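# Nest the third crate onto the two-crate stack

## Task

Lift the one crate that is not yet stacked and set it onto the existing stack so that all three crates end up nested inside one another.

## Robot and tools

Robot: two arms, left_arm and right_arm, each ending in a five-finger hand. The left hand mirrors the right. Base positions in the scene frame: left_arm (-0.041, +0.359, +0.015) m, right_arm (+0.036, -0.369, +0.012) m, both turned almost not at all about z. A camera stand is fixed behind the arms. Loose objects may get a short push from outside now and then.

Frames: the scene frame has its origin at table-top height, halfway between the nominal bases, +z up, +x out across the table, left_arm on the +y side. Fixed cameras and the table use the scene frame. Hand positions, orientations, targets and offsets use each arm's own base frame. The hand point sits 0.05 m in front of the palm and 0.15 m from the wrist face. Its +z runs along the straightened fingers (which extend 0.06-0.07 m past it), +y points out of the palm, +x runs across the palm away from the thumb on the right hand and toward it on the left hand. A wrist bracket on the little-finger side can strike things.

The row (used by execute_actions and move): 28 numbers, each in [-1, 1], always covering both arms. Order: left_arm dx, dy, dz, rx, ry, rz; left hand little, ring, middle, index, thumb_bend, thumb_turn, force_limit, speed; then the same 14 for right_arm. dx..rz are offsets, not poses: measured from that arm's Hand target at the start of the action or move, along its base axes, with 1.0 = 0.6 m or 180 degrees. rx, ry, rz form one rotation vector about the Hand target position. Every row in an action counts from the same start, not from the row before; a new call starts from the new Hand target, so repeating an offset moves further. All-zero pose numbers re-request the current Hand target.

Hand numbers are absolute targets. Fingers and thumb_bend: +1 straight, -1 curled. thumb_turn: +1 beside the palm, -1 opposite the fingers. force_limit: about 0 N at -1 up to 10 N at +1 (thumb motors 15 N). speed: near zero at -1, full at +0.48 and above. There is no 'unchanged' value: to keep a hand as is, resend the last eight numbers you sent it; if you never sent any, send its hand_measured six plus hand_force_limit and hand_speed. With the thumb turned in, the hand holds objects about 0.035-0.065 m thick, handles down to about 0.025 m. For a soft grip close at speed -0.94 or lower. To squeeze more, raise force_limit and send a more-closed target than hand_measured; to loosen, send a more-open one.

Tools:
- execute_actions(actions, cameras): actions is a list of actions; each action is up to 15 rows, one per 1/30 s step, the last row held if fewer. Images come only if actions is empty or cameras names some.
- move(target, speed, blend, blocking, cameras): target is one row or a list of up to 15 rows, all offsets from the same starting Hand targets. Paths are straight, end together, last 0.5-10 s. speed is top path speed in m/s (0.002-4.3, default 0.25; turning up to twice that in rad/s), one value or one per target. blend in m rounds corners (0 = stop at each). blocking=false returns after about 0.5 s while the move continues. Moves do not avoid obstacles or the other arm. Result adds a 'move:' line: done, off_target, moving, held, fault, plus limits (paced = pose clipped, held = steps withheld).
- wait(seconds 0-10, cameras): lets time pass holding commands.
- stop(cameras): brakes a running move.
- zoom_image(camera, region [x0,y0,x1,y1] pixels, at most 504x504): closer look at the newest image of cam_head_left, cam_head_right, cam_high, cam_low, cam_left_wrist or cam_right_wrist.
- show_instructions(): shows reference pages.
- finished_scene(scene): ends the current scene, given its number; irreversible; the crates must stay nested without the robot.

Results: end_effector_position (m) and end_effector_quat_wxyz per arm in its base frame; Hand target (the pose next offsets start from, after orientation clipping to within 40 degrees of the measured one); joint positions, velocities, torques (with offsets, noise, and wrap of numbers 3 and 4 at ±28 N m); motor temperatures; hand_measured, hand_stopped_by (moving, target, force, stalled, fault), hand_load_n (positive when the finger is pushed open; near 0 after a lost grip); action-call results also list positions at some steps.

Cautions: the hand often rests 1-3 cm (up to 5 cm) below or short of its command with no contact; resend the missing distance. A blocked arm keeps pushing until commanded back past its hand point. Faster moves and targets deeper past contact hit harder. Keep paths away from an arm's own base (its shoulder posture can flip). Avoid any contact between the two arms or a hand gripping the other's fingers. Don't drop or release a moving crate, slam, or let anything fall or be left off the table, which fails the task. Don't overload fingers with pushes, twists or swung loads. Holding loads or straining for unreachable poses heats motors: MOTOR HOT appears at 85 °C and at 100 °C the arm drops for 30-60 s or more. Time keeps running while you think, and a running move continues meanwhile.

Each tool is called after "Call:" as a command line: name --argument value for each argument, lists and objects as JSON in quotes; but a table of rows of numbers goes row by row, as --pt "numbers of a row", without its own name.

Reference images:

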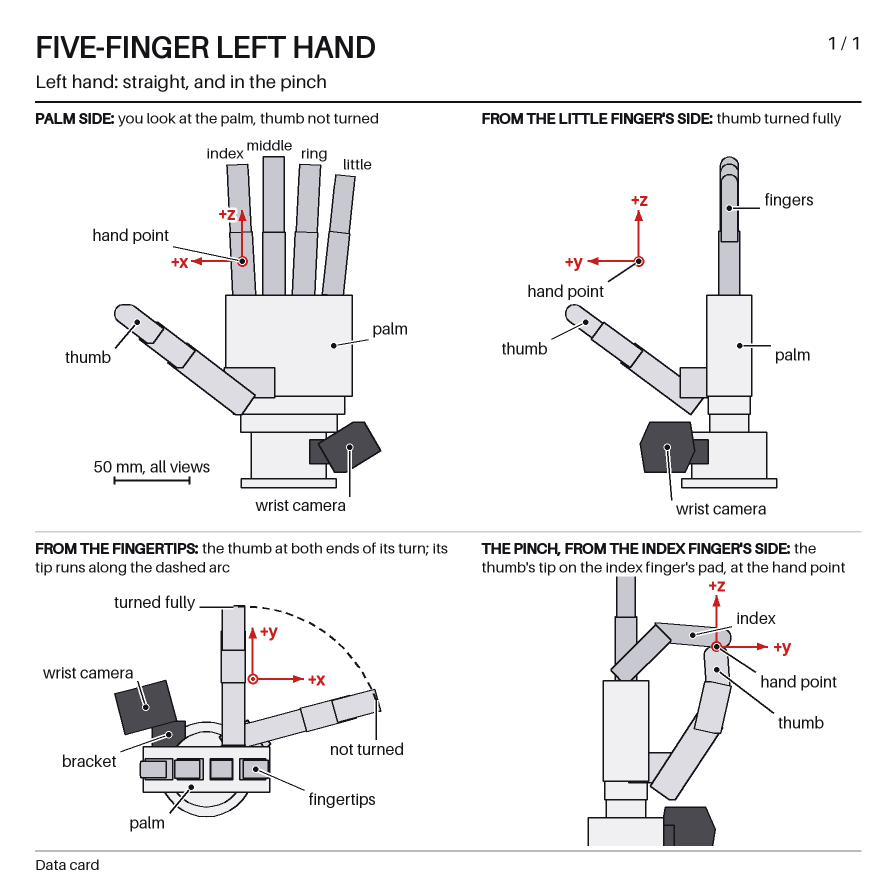

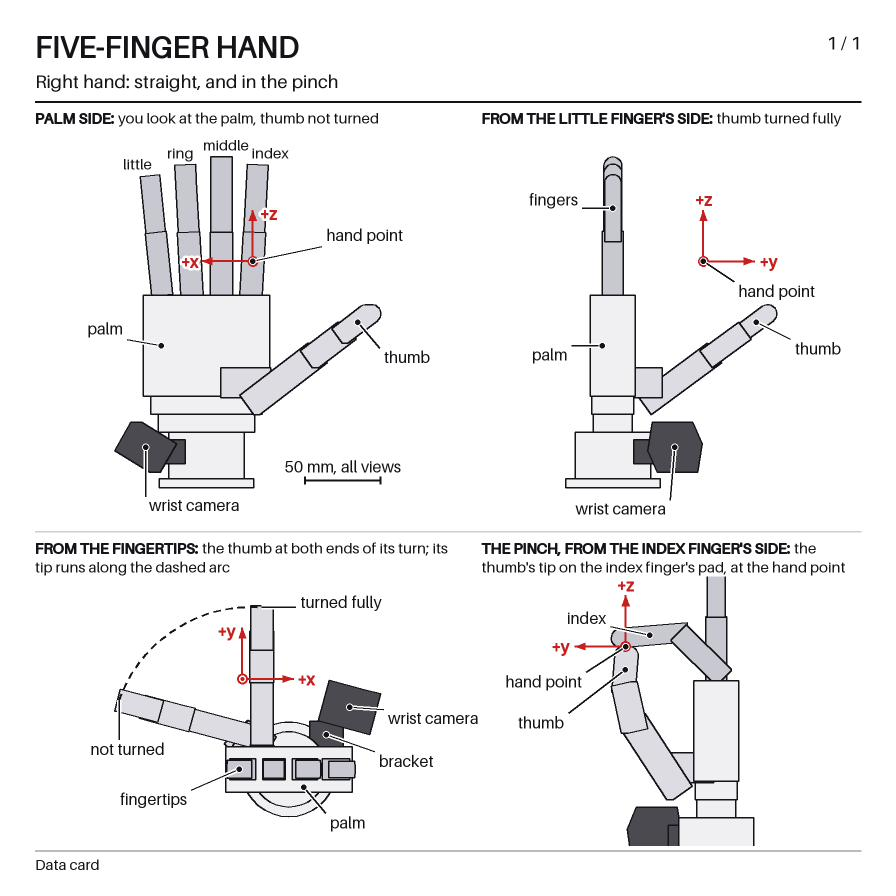

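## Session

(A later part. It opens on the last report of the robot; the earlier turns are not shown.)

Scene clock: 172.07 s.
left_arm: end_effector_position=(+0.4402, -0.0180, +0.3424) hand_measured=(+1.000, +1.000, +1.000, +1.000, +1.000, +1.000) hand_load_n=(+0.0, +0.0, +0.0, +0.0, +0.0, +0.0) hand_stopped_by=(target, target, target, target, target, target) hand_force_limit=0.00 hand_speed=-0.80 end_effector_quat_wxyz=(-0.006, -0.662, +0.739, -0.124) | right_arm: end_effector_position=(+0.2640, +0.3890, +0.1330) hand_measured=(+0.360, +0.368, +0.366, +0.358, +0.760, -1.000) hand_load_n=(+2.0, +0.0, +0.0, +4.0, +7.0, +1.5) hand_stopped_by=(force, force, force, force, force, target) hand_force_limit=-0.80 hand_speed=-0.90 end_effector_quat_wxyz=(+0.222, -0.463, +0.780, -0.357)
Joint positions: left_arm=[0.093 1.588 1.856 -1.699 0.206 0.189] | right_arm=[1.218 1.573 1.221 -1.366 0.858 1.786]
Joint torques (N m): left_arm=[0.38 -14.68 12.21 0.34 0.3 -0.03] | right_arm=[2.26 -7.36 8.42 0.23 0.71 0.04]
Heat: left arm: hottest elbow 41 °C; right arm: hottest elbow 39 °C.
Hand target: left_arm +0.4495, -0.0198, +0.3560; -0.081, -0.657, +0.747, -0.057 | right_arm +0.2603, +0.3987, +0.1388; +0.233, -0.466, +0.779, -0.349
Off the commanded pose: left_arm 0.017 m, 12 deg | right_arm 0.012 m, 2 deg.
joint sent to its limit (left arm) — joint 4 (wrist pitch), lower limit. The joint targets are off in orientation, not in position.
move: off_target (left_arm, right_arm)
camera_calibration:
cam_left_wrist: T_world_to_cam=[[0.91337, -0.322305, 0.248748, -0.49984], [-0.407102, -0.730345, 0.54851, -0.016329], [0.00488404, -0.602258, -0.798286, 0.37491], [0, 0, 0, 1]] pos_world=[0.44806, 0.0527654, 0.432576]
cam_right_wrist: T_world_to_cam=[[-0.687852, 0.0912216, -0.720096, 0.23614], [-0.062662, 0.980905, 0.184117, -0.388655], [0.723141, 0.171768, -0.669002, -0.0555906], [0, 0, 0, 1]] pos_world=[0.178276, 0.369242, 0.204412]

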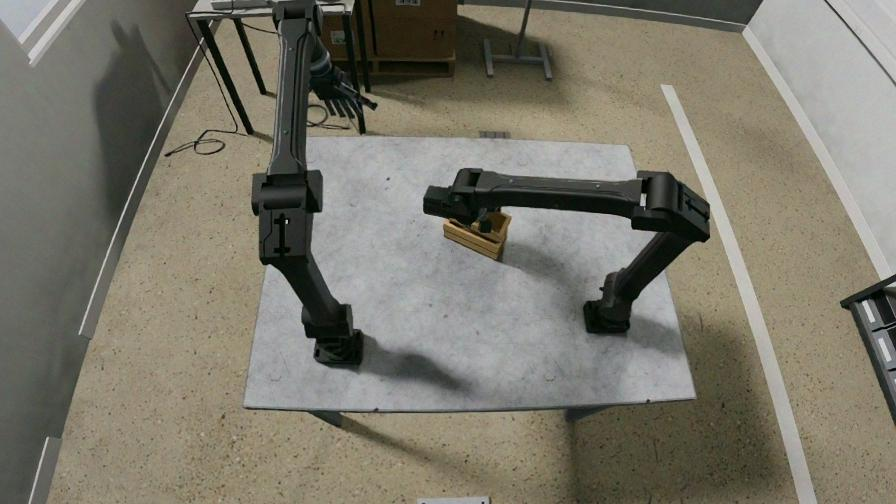

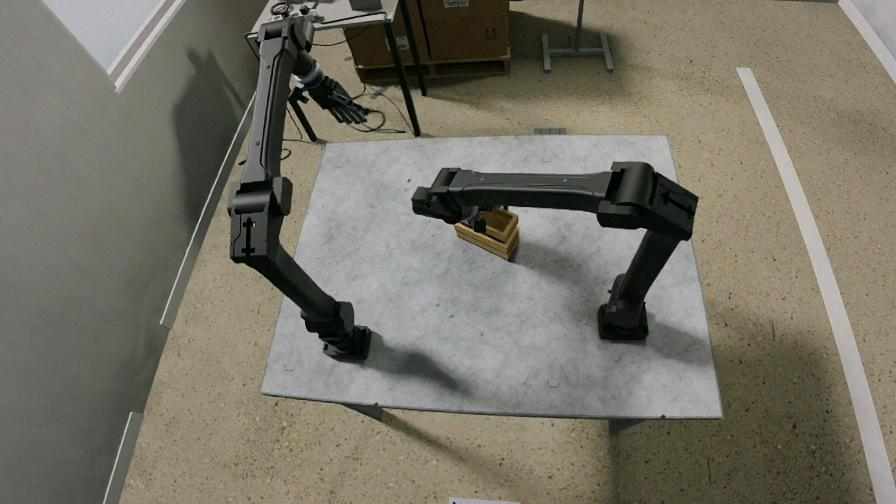

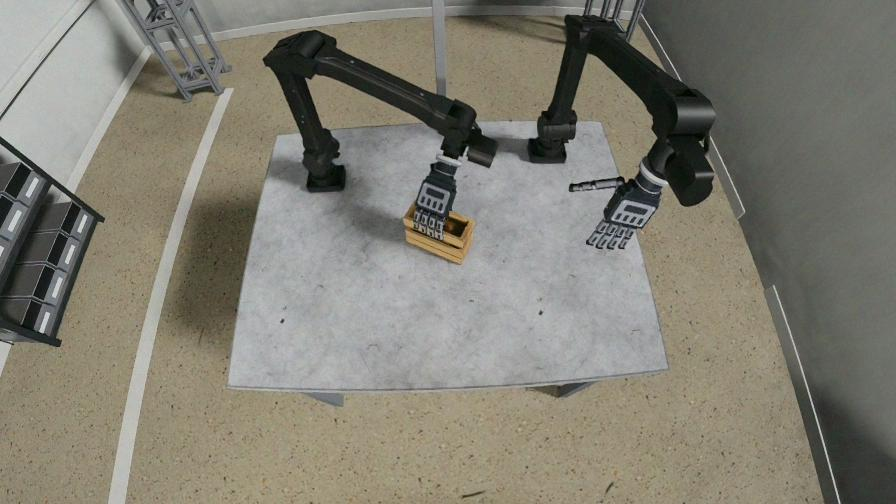

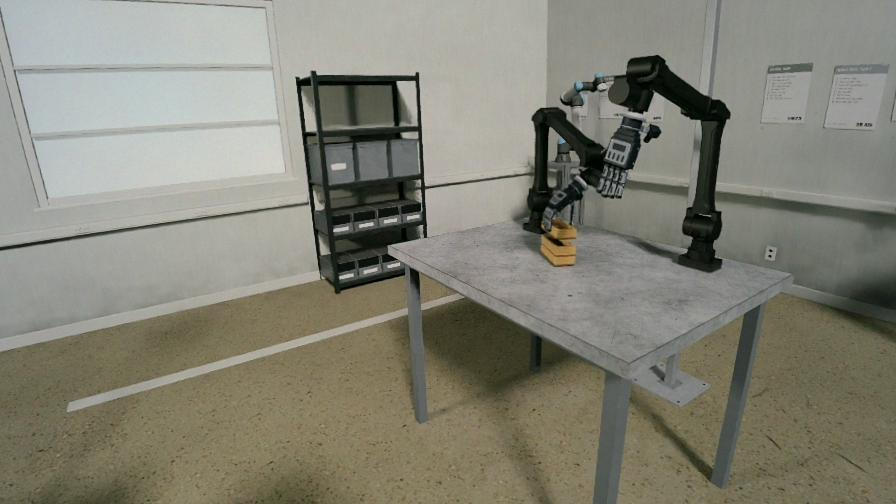

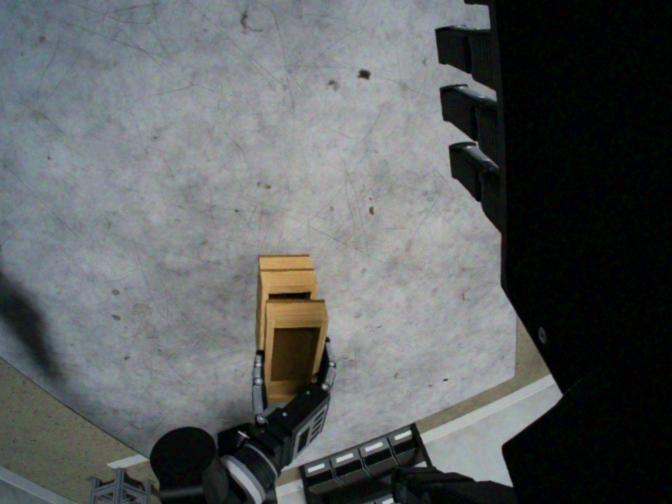

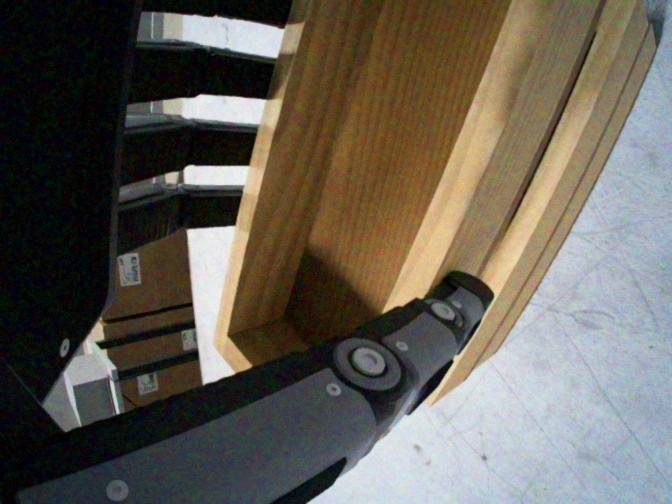

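Call:
zoom_image --camera "cam_right_wrist" --region '[560, 0, 672, 112]'

Call:
zoom_image --camera "cam_right_wrist" --region '[480, 150, 592, 262]'

Call:
zoom_image --camera "cam_left_wrist" --region '[250, 280, 340, 340]'

Call:
zoom_image --camera "cam_left_wrist" --region '[250, 250, 340, 310]'

Scaled by 4.500 from the camera's 672x504 image, which has a finer 960x720 frame.

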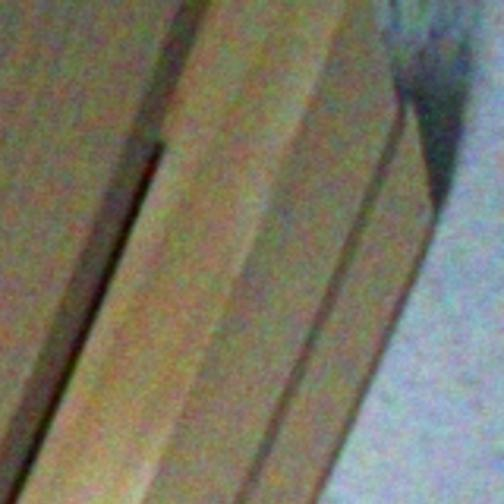

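Scaled by 4.500 from the camera's 672x504 image, which has a finer 960x720 frame.

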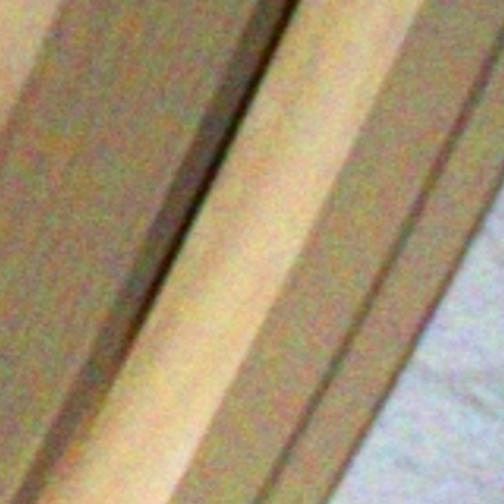

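Scaled by 5.600 from the camera's 672x504 image, which has a finer 960x720 frame.

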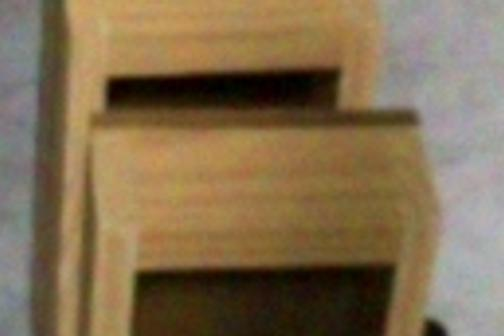

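Scaled by 5.600 from the camera's 672x504 image, which has a finer 960x720 frame.

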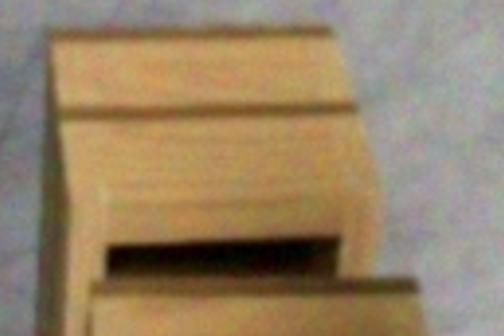

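Call:
zoom_image --camera "cam_right_wrist" --region '[425, 330, 525, 410]'

Call:
zoom_image --camera "cam_low" --region '[530, 215, 590, 275]'

Call:
zoom_image --camera "cam_head_left" --region '[435, 205, 515, 265]'

Scaled by 5.040 from the camera's 672x504 image, which has a finer 960x720 frame.

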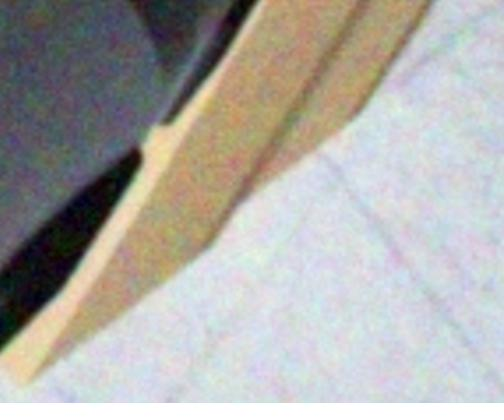

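Scaled by 8.400.

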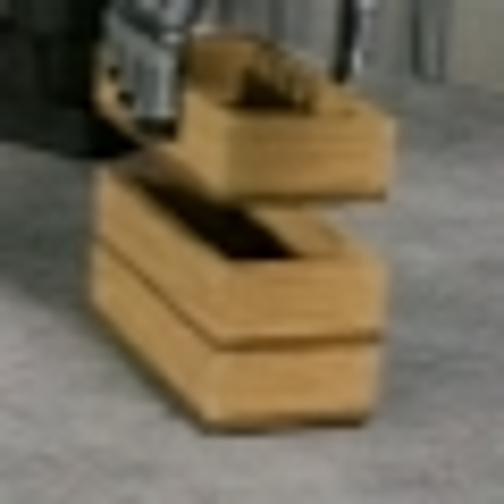

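Scaled by 6.300.

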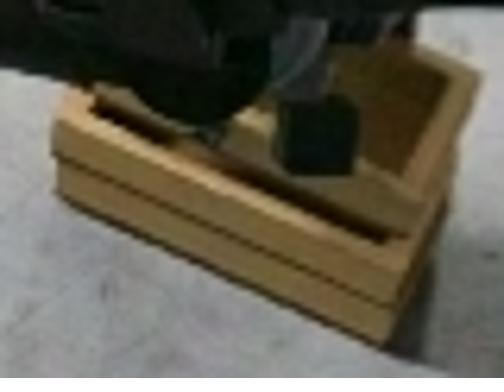

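Call:
zoom_image --camera "cam_left_wrist" --region '[300, 290, 340, 320]'

Call:
zoom_image --camera "cam_left_wrist" --region '[295, 250, 335, 280]'

Call:
zoom_image --camera "cam_left_wrist" --region '[250, 250, 290, 280]'

Scaled by 12.600 from the camera's 672x504 image, which has a finer 960x720 frame.

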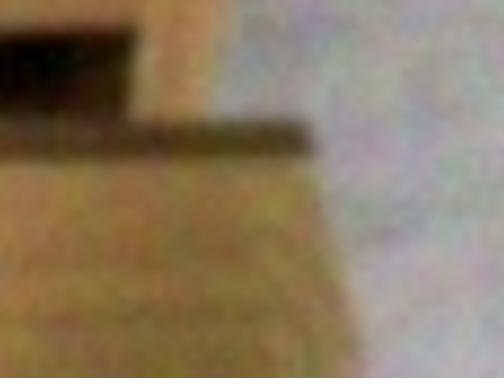

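Scaled by 12.600 from the camera's 672x504 image, which has a finer 960x720 frame.

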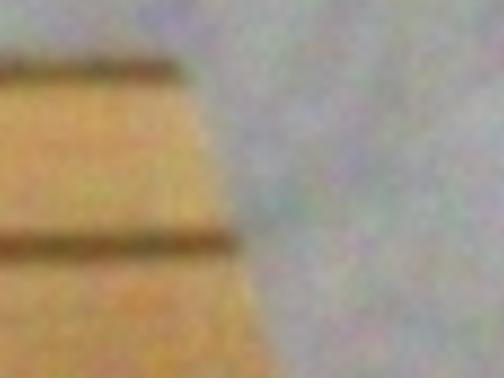

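Scaled by 12.600 from the camera's 672x504 image, which has a finer 960x720 frame.

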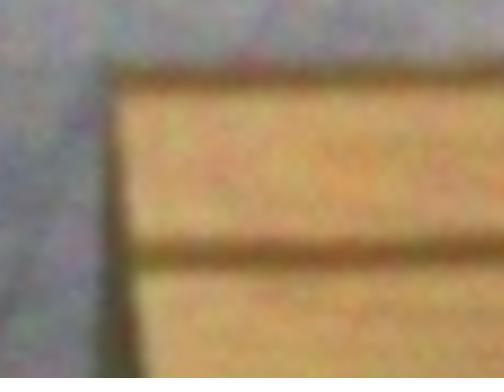

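Call:
zoom_image --camera "cam_left_wrist" --region '[255, 295, 295, 345]'

Call:
zoom_image --camera "cam_left_wrist" --region '[300, 295, 340, 345]'

Call:
zoom_image --camera "cam_left_wrist" --region '[295, 250, 335, 300]'

Call:
zoom_image --camera "cam_left_wrist" --region '[250, 250, 290, 300]'

Scaled by 10.080 from the camera's 672x504 image, which has a finer 960x720 frame.

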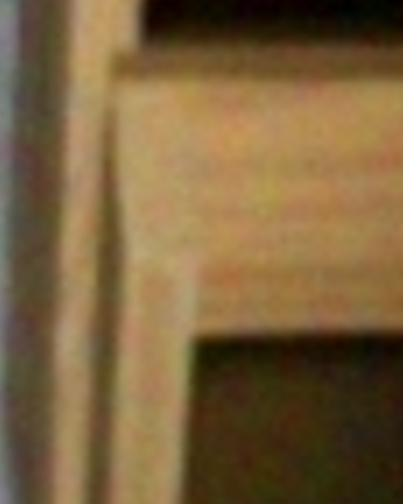

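Scaled by 10.080 from the camera's 672x504 image, which has a finer 960x720 frame.

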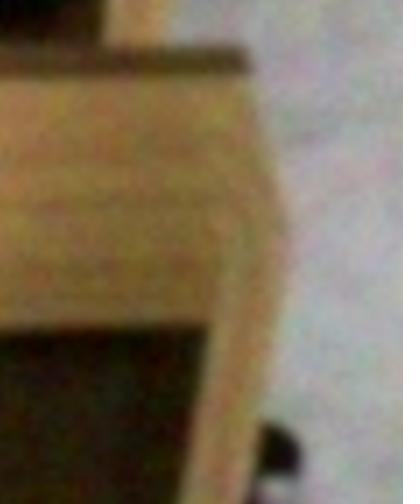

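Scaled by 10.080 from the camera's 672x504 image, which has a finer 960x720 frame.

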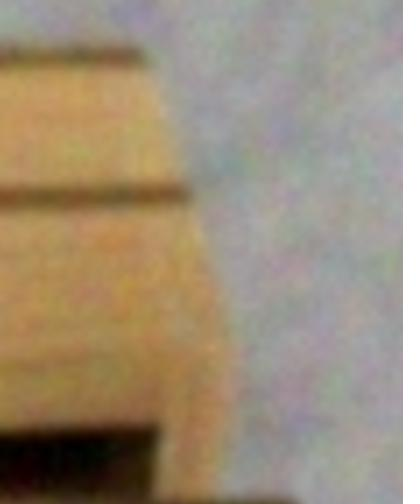

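Scaled by 10.080 from the camera's 672x504 image, which has a finer 960x720 frame.

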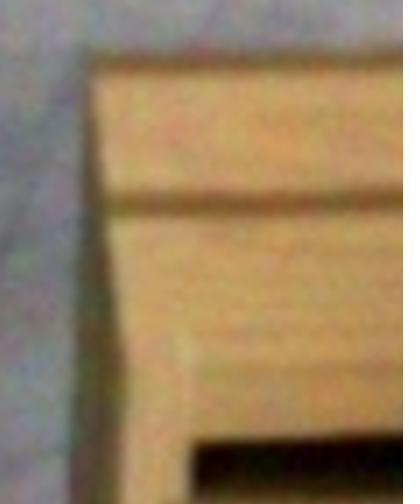

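Call:
move --target '[0,0,0,0,0,0,1,1,1,1,1,1,0,-0.8,-0.0005,0.0005,-0.0217,0,0,0.0072,0.1,0.1,0.15,0.15,0.5,-1,-0.8,-0.9]' --speed 0.05 --cameras '["all"]'

Call:
zoom_image --camera "cam_right_wrist" --region '[560, 0, 672, 112]'

Call:
zoom_image --camera "cam_right_wrist" --region '[480, 150, 592, 262]'

Call:
zoom_image --camera "cam_left_wrist" --region '[250, 250, 340, 340]'

Call:
zoom_image --camera "cam_high" --region '[390, 190, 490, 270]'

Call:
zoom_image --camera "cam_low" --region '[530, 215, 590, 275]'

Scene clock: 193.53 s.
left_arm: end_effector_position=(+0.4402, -0.0180, +0.3424) hand_measured=(+1.000, +1.000, +1.000, +1.000, +1.000, +1.000) hand_load_n=(+0.0, +0.0, +0.0, +0.0, +0.0, +0.0) hand_stopped_by=(target, target, target, target, target, target) hand_force_limit=0.00 hand_speed=-0.80 end_effector_quat_wxyz=(-0.006, -0.662, +0.739, -0.124) | right_arm: end_effector_position=(+0.2639, +0.3903, +0.1211) hand_measured=(+0.360, +0.368, +0.366, +0.358, +0.760, -1.000) hand_load_n=(+2.5, +0.0, +0.0, +4.0, +7.0, +1.5) hand_stopped_by=(force, force, force, force, force, target) hand_force_limit=-0.80 hand_speed=-0.90 end_effector_quat_wxyz=(+0.228, -0.466, +0.779, -0.351)
Joint positions: left_arm=[0.093 1.588 1.856 -1.699 0.206 0.189] | right_arm=[1.218 1.573 1.188 -1.305 0.858 1.764]
Joint torques (N m): left_arm=[0.38 -14.62 12.21 0.35 0.29 -0.01] | right_arm=[2.26 -6.95 8.24 0.31 0.83 -0.09]
Heat: left arm: hottest elbow 41 °C; right arm: hottest elbow 38 °C.
Hand target: left_arm +0.4495, -0.0198, +0.3560; -0.081, -0.657, +0.747, -0.057 | right_arm +0.2600, +0.3990, +0.1258; +0.237, -0.474, +0.774, -0.347
Off the commanded pose: left_arm 0.017 m, 12 deg | right_arm 0.011 m, 2 deg.
joint sent to its limit (left arm) — joint 4 (wrist pitch), lower limit. The joint targets are off in orientation, not in position.
move: off_target (left_arm, right_arm)
camera_calibration:
cam_left_wrist: T_world_to_cam=[[0.91337, -0.322305, 0.248748, -0.49984], [-0.407102, -0.730345, 0.54851, -0.016329], [0.00488404, -0.602258, -0.798286, 0.37491], [0, 0, 0, 1]] pos_world=[0.44806, 0.0527654, 0.432576]
cam_right_wrist: T_world_to_cam=[[-0.687291, 0.0905344, -0.720718, 0.22748], [-0.0767228, 0.977604, 0.195968, -0.384255], [0.722319, 0.189982, -0.664953, -0.0710531], [0, 0, 0, 1]] pos_world=[0.178187, 0.368554, 0.192004]

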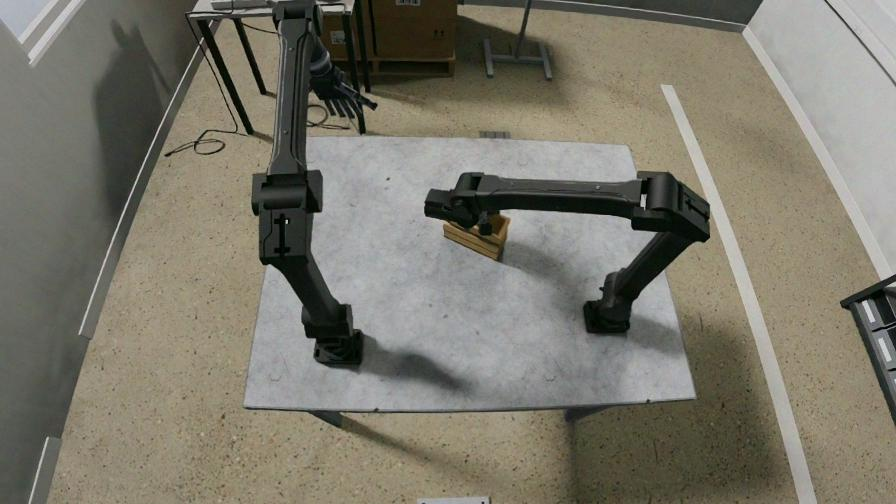

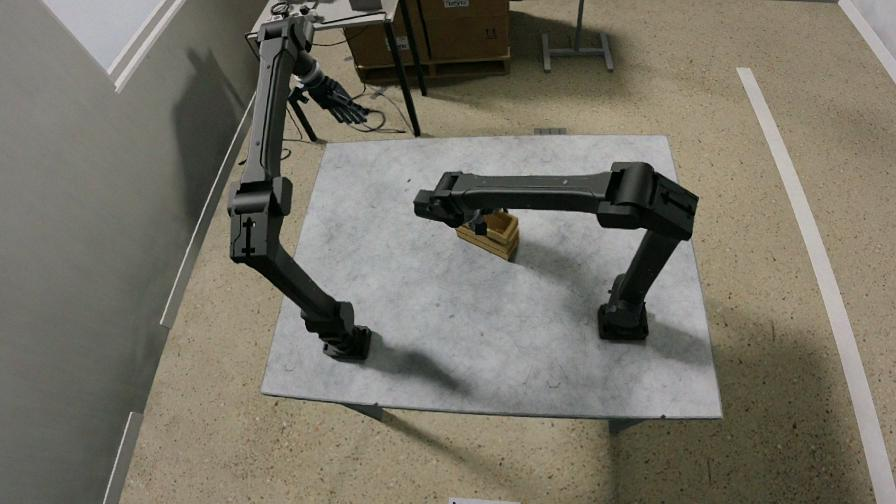

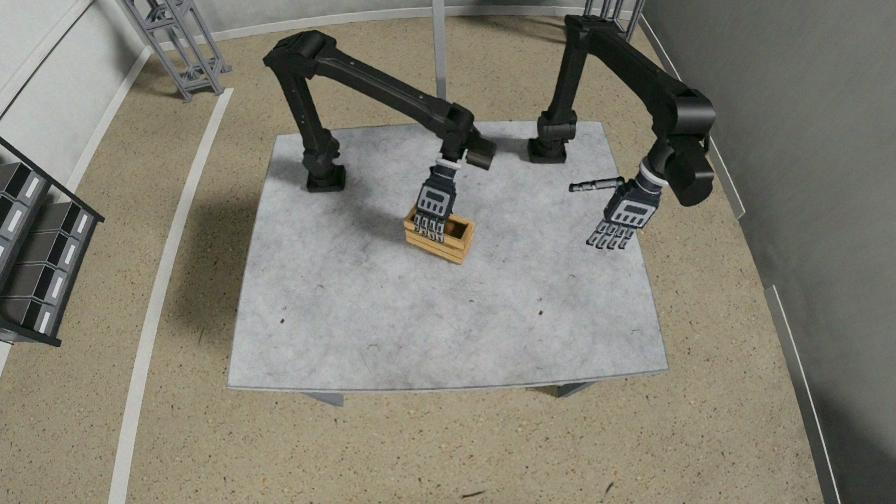

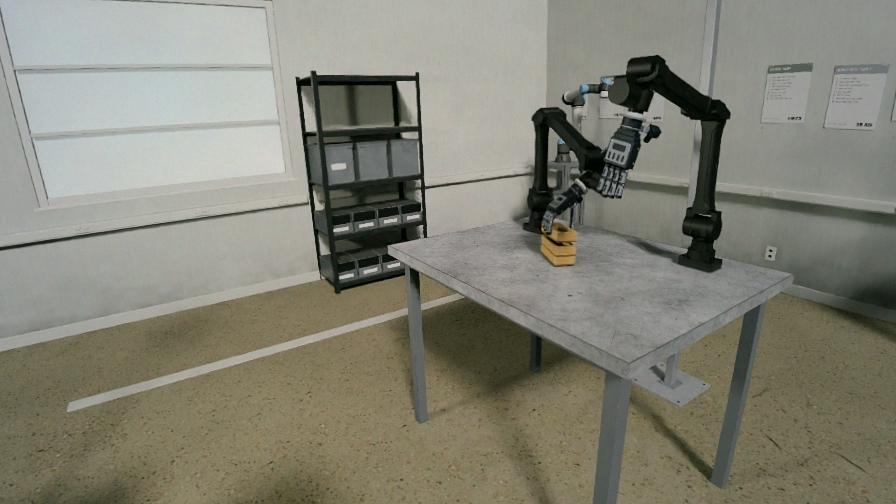

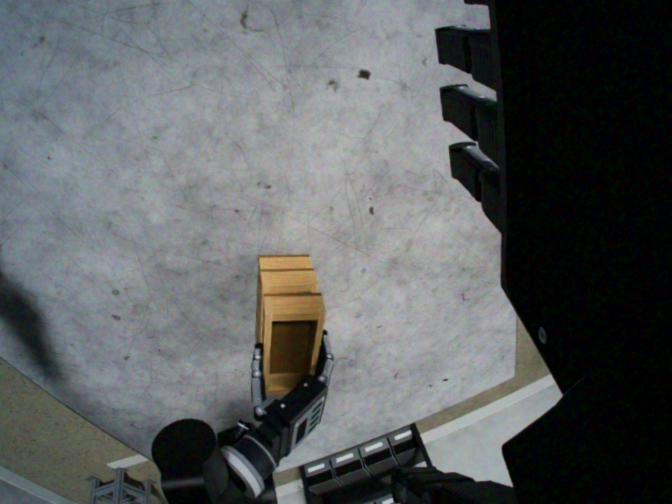

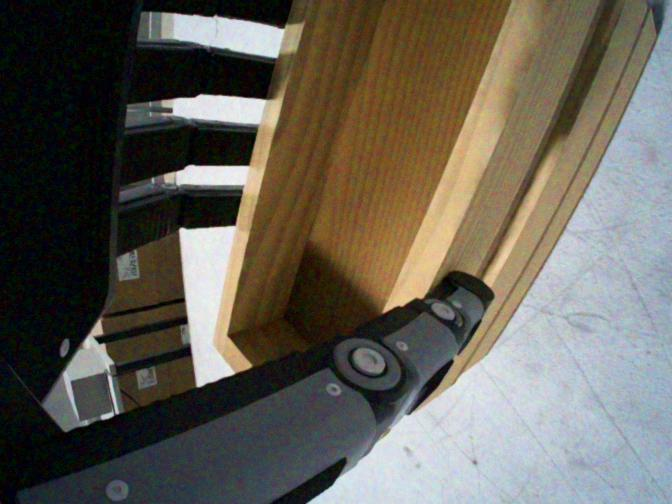

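Scaled by 4.500 from the camera's 672x504 image, which has a finer 960x720 frame.

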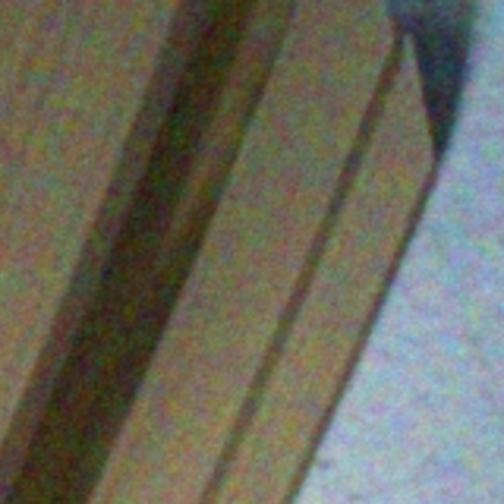

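Scaled by 4.500 from the camera's 672x504 image, which has a finer 960x720 frame.

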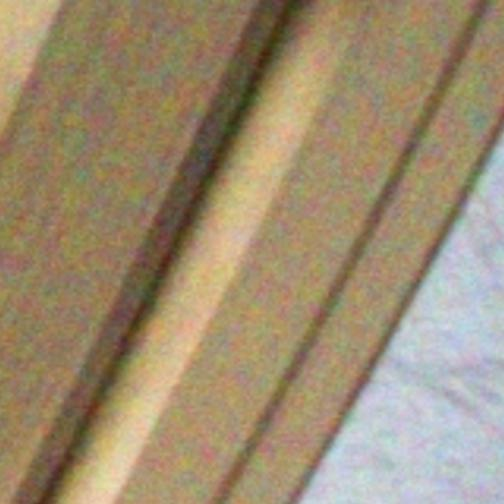

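Scaled by 5.600 from the camera's 672x504 image, which has a finer 960x720 frame.

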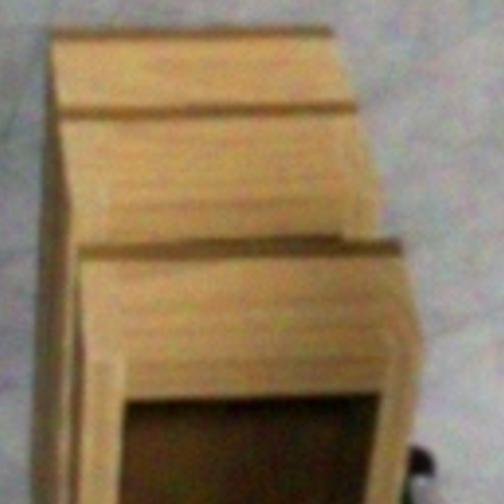

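Scaled by 5.040.

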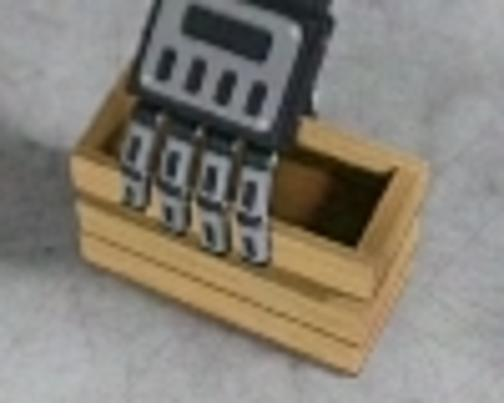

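Scaled by 8.400.

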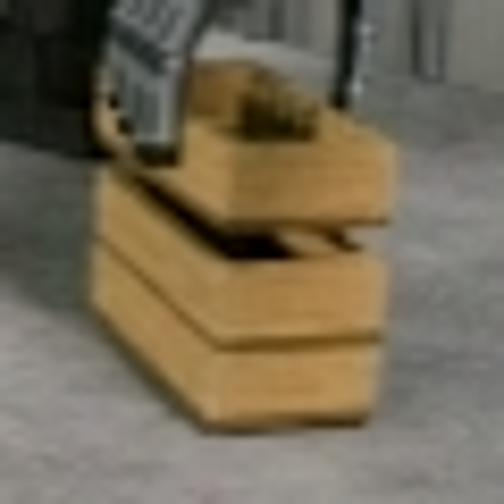

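Call:
move --target '[0,0,0,0,0,0,1,1,1,1,1,1,0,-0.8,-0.0028,-0.0025,0.0,-0.0115,0.0061,0.0,0.1,0.1,0.15,0.15,0.5,-1,-0.8,-0.9]' --speed 0.04 --cameras '["cam_right_wrist","cam_left_wrist","cam_high","cam_low"]'

Call:
zoom_image --camera "cam_right_wrist" --region '[560, 0, 672, 112]'

Call:
zoom_image --camera "cam_right_wrist" --region '[480, 150, 592, 262]'

Call:
zoom_image --camera "cam_left_wrist" --region '[250, 250, 340, 340]'

Call:
zoom_image --camera "cam_high" --region '[390, 190, 490, 270]'

Call:
zoom_image --camera "cam_low" --region '[530, 215, 590, 275]'

Scene clock: 199.63 s.
left_arm: end_effector_position=(+0.4402, -0.0180, +0.3424) hand_measured=(+1.000, +1.000, +1.000, +1.000, +1.000, +1.000) hand_load_n=(+0.0, +0.0, +0.0, +0.0, +0.0, +0.0) hand_stopped_by=(target, target, target, target, target, target) hand_force_limit=0.00 hand_speed=-0.80 end_effector_quat_wxyz=(-0.006, -0.662, +0.739, -0.124) | right_arm: end_effector_position=(+0.2613, +0.3846, +0.1140) hand_measured=(+0.360, +0.368, +0.366, +0.358, +0.760, -1.000) hand_load_n=(+2.5, +0.0, +0.0, +4.0, +6.5, +1.5) hand_stopped_by=(force, force, force, force, force, target) hand_force_limit=-0.80 hand_speed=-0.90 end_effector_quat_wxyz=(+0.213, -0.474, +0.774, -0.362)
Joint positions: left_arm=[0.093 1.588 1.856 -1.699 0.206 0.189] | right_arm=[1.218 1.589 1.188 -1.329 0.856 1.761]
Joint torques (N m): left_arm=[0.85 -14.97 12.07 0.34 0.31 0.02] | right_arm=[2.2 -6.83 10.21 -0.54 0.68 -0.08]
Heat: left arm: hottest elbow 41 °C; right arm: hottest elbow 38 °C.
Hand target: left_arm +0.4495, -0.0198, +0.3560; -0.081, -0.657, +0.747, -0.057 | right_arm +0.2583, +0.3975, +0.1259; +0.221, -0.482, +0.770, -0.356
Off the commanded pose: left_arm 0.017 m, 12 deg | right_arm 0.018 m, 2 deg.
joint sent to its limit (left arm) — joint 4 (wrist pitch), lower limit. The joint targets are off in orientation, not in position.
move: off_target (left_arm, right_arm)
camera_calibration:
cam_left_wrist: T_world_to_cam=[[0.91337, -0.322305, 0.248748, -0.49984], [-0.407102, -0.730345, 0.54851, -0.016329], [0.00488404, -0.602258, -0.798286, 0.37491], [0, 0, 0, 1]] pos_world=[0.44806, 0.0527654, 0.432576]
cam_right_wrist: T_world_to_cam=[[-0.699538, 0.0625933, -0.711848, 0.234056], [-0.0749805, 0.984228, 0.160228, -0.376477], [0.71065, 0.16546, -0.683812, -0.0582137], [0, 0, 0, 1]] pos_world=[0.176873, 0.36552, 0.187127]
Images, in order (width x height): cam_high 896x504, cam_low 896x504, cam_left_wrist 672x504, cam_right_wrist 672x504.

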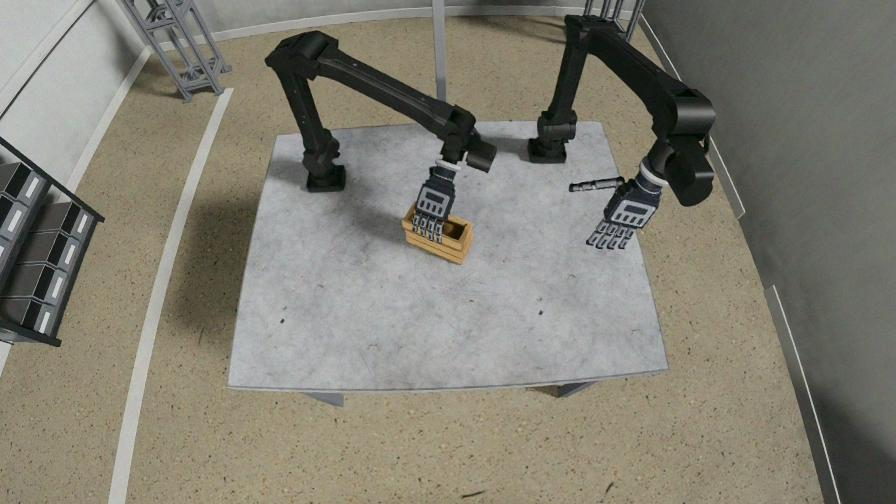

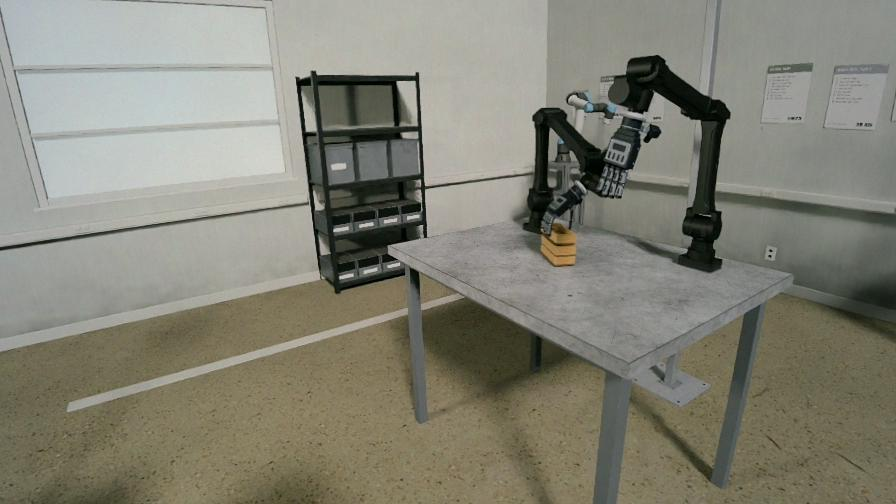

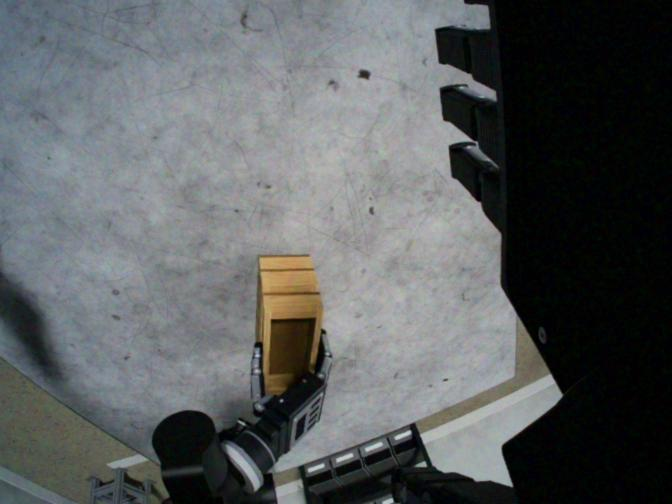

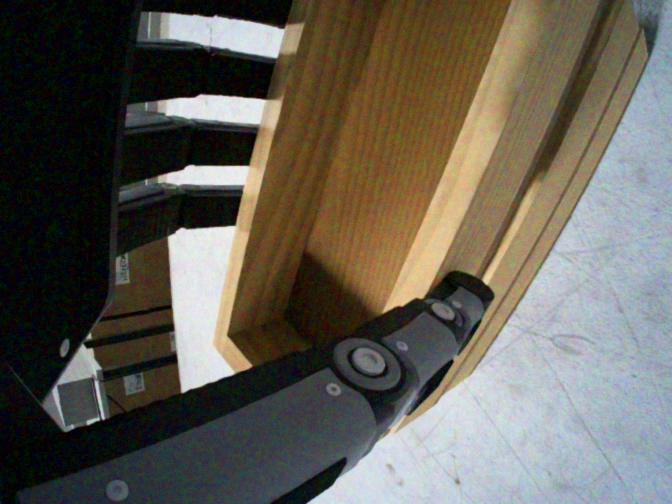

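Scaled by 4.500 from the camera's 672x504 image, which has a finer 960x720 frame.

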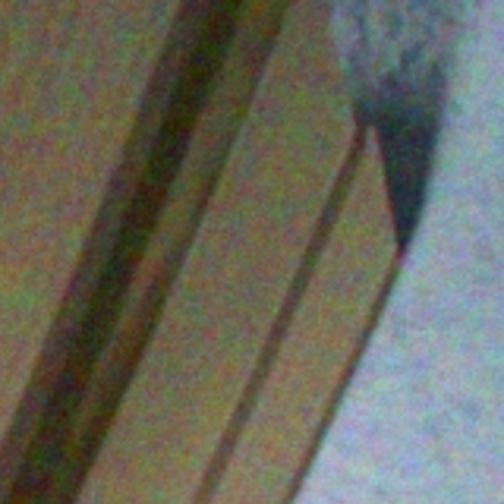

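Scaled by 4.500 from the camera's 672x504 image, which has a finer 960x720 frame.

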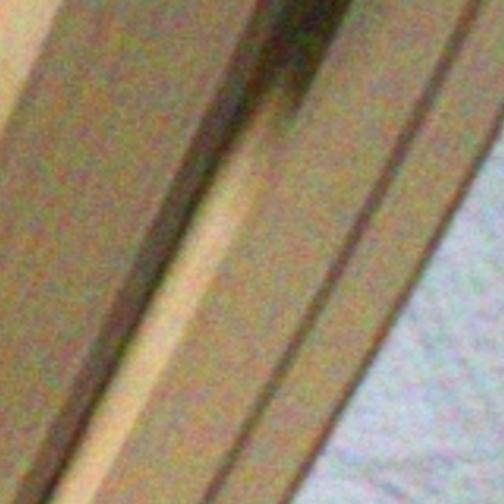

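Scaled by 5.600 from the camera's 672x504 image, which has a finer 960x720 frame.

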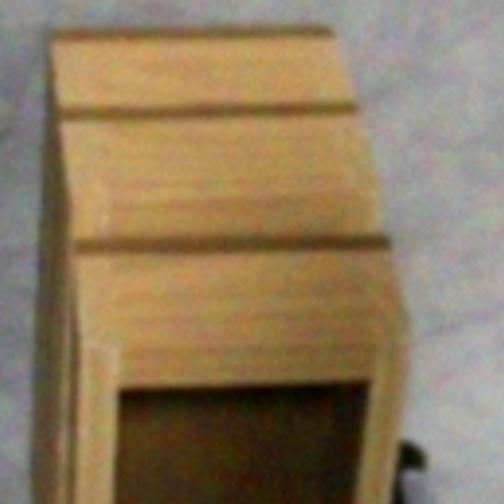

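Scaled by 5.040.

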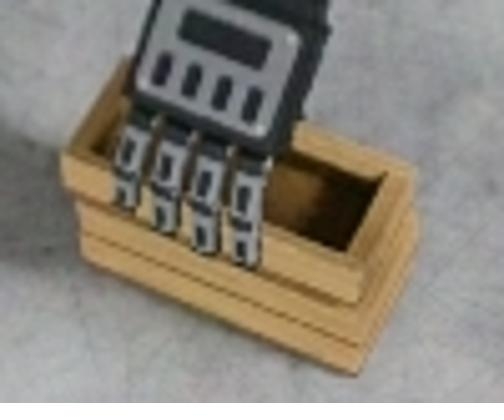

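Scaled by 8.400.

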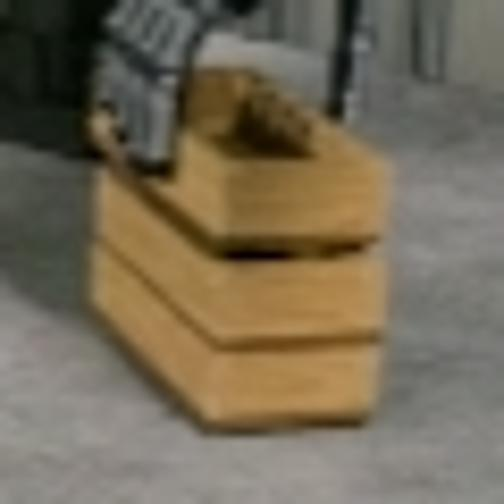

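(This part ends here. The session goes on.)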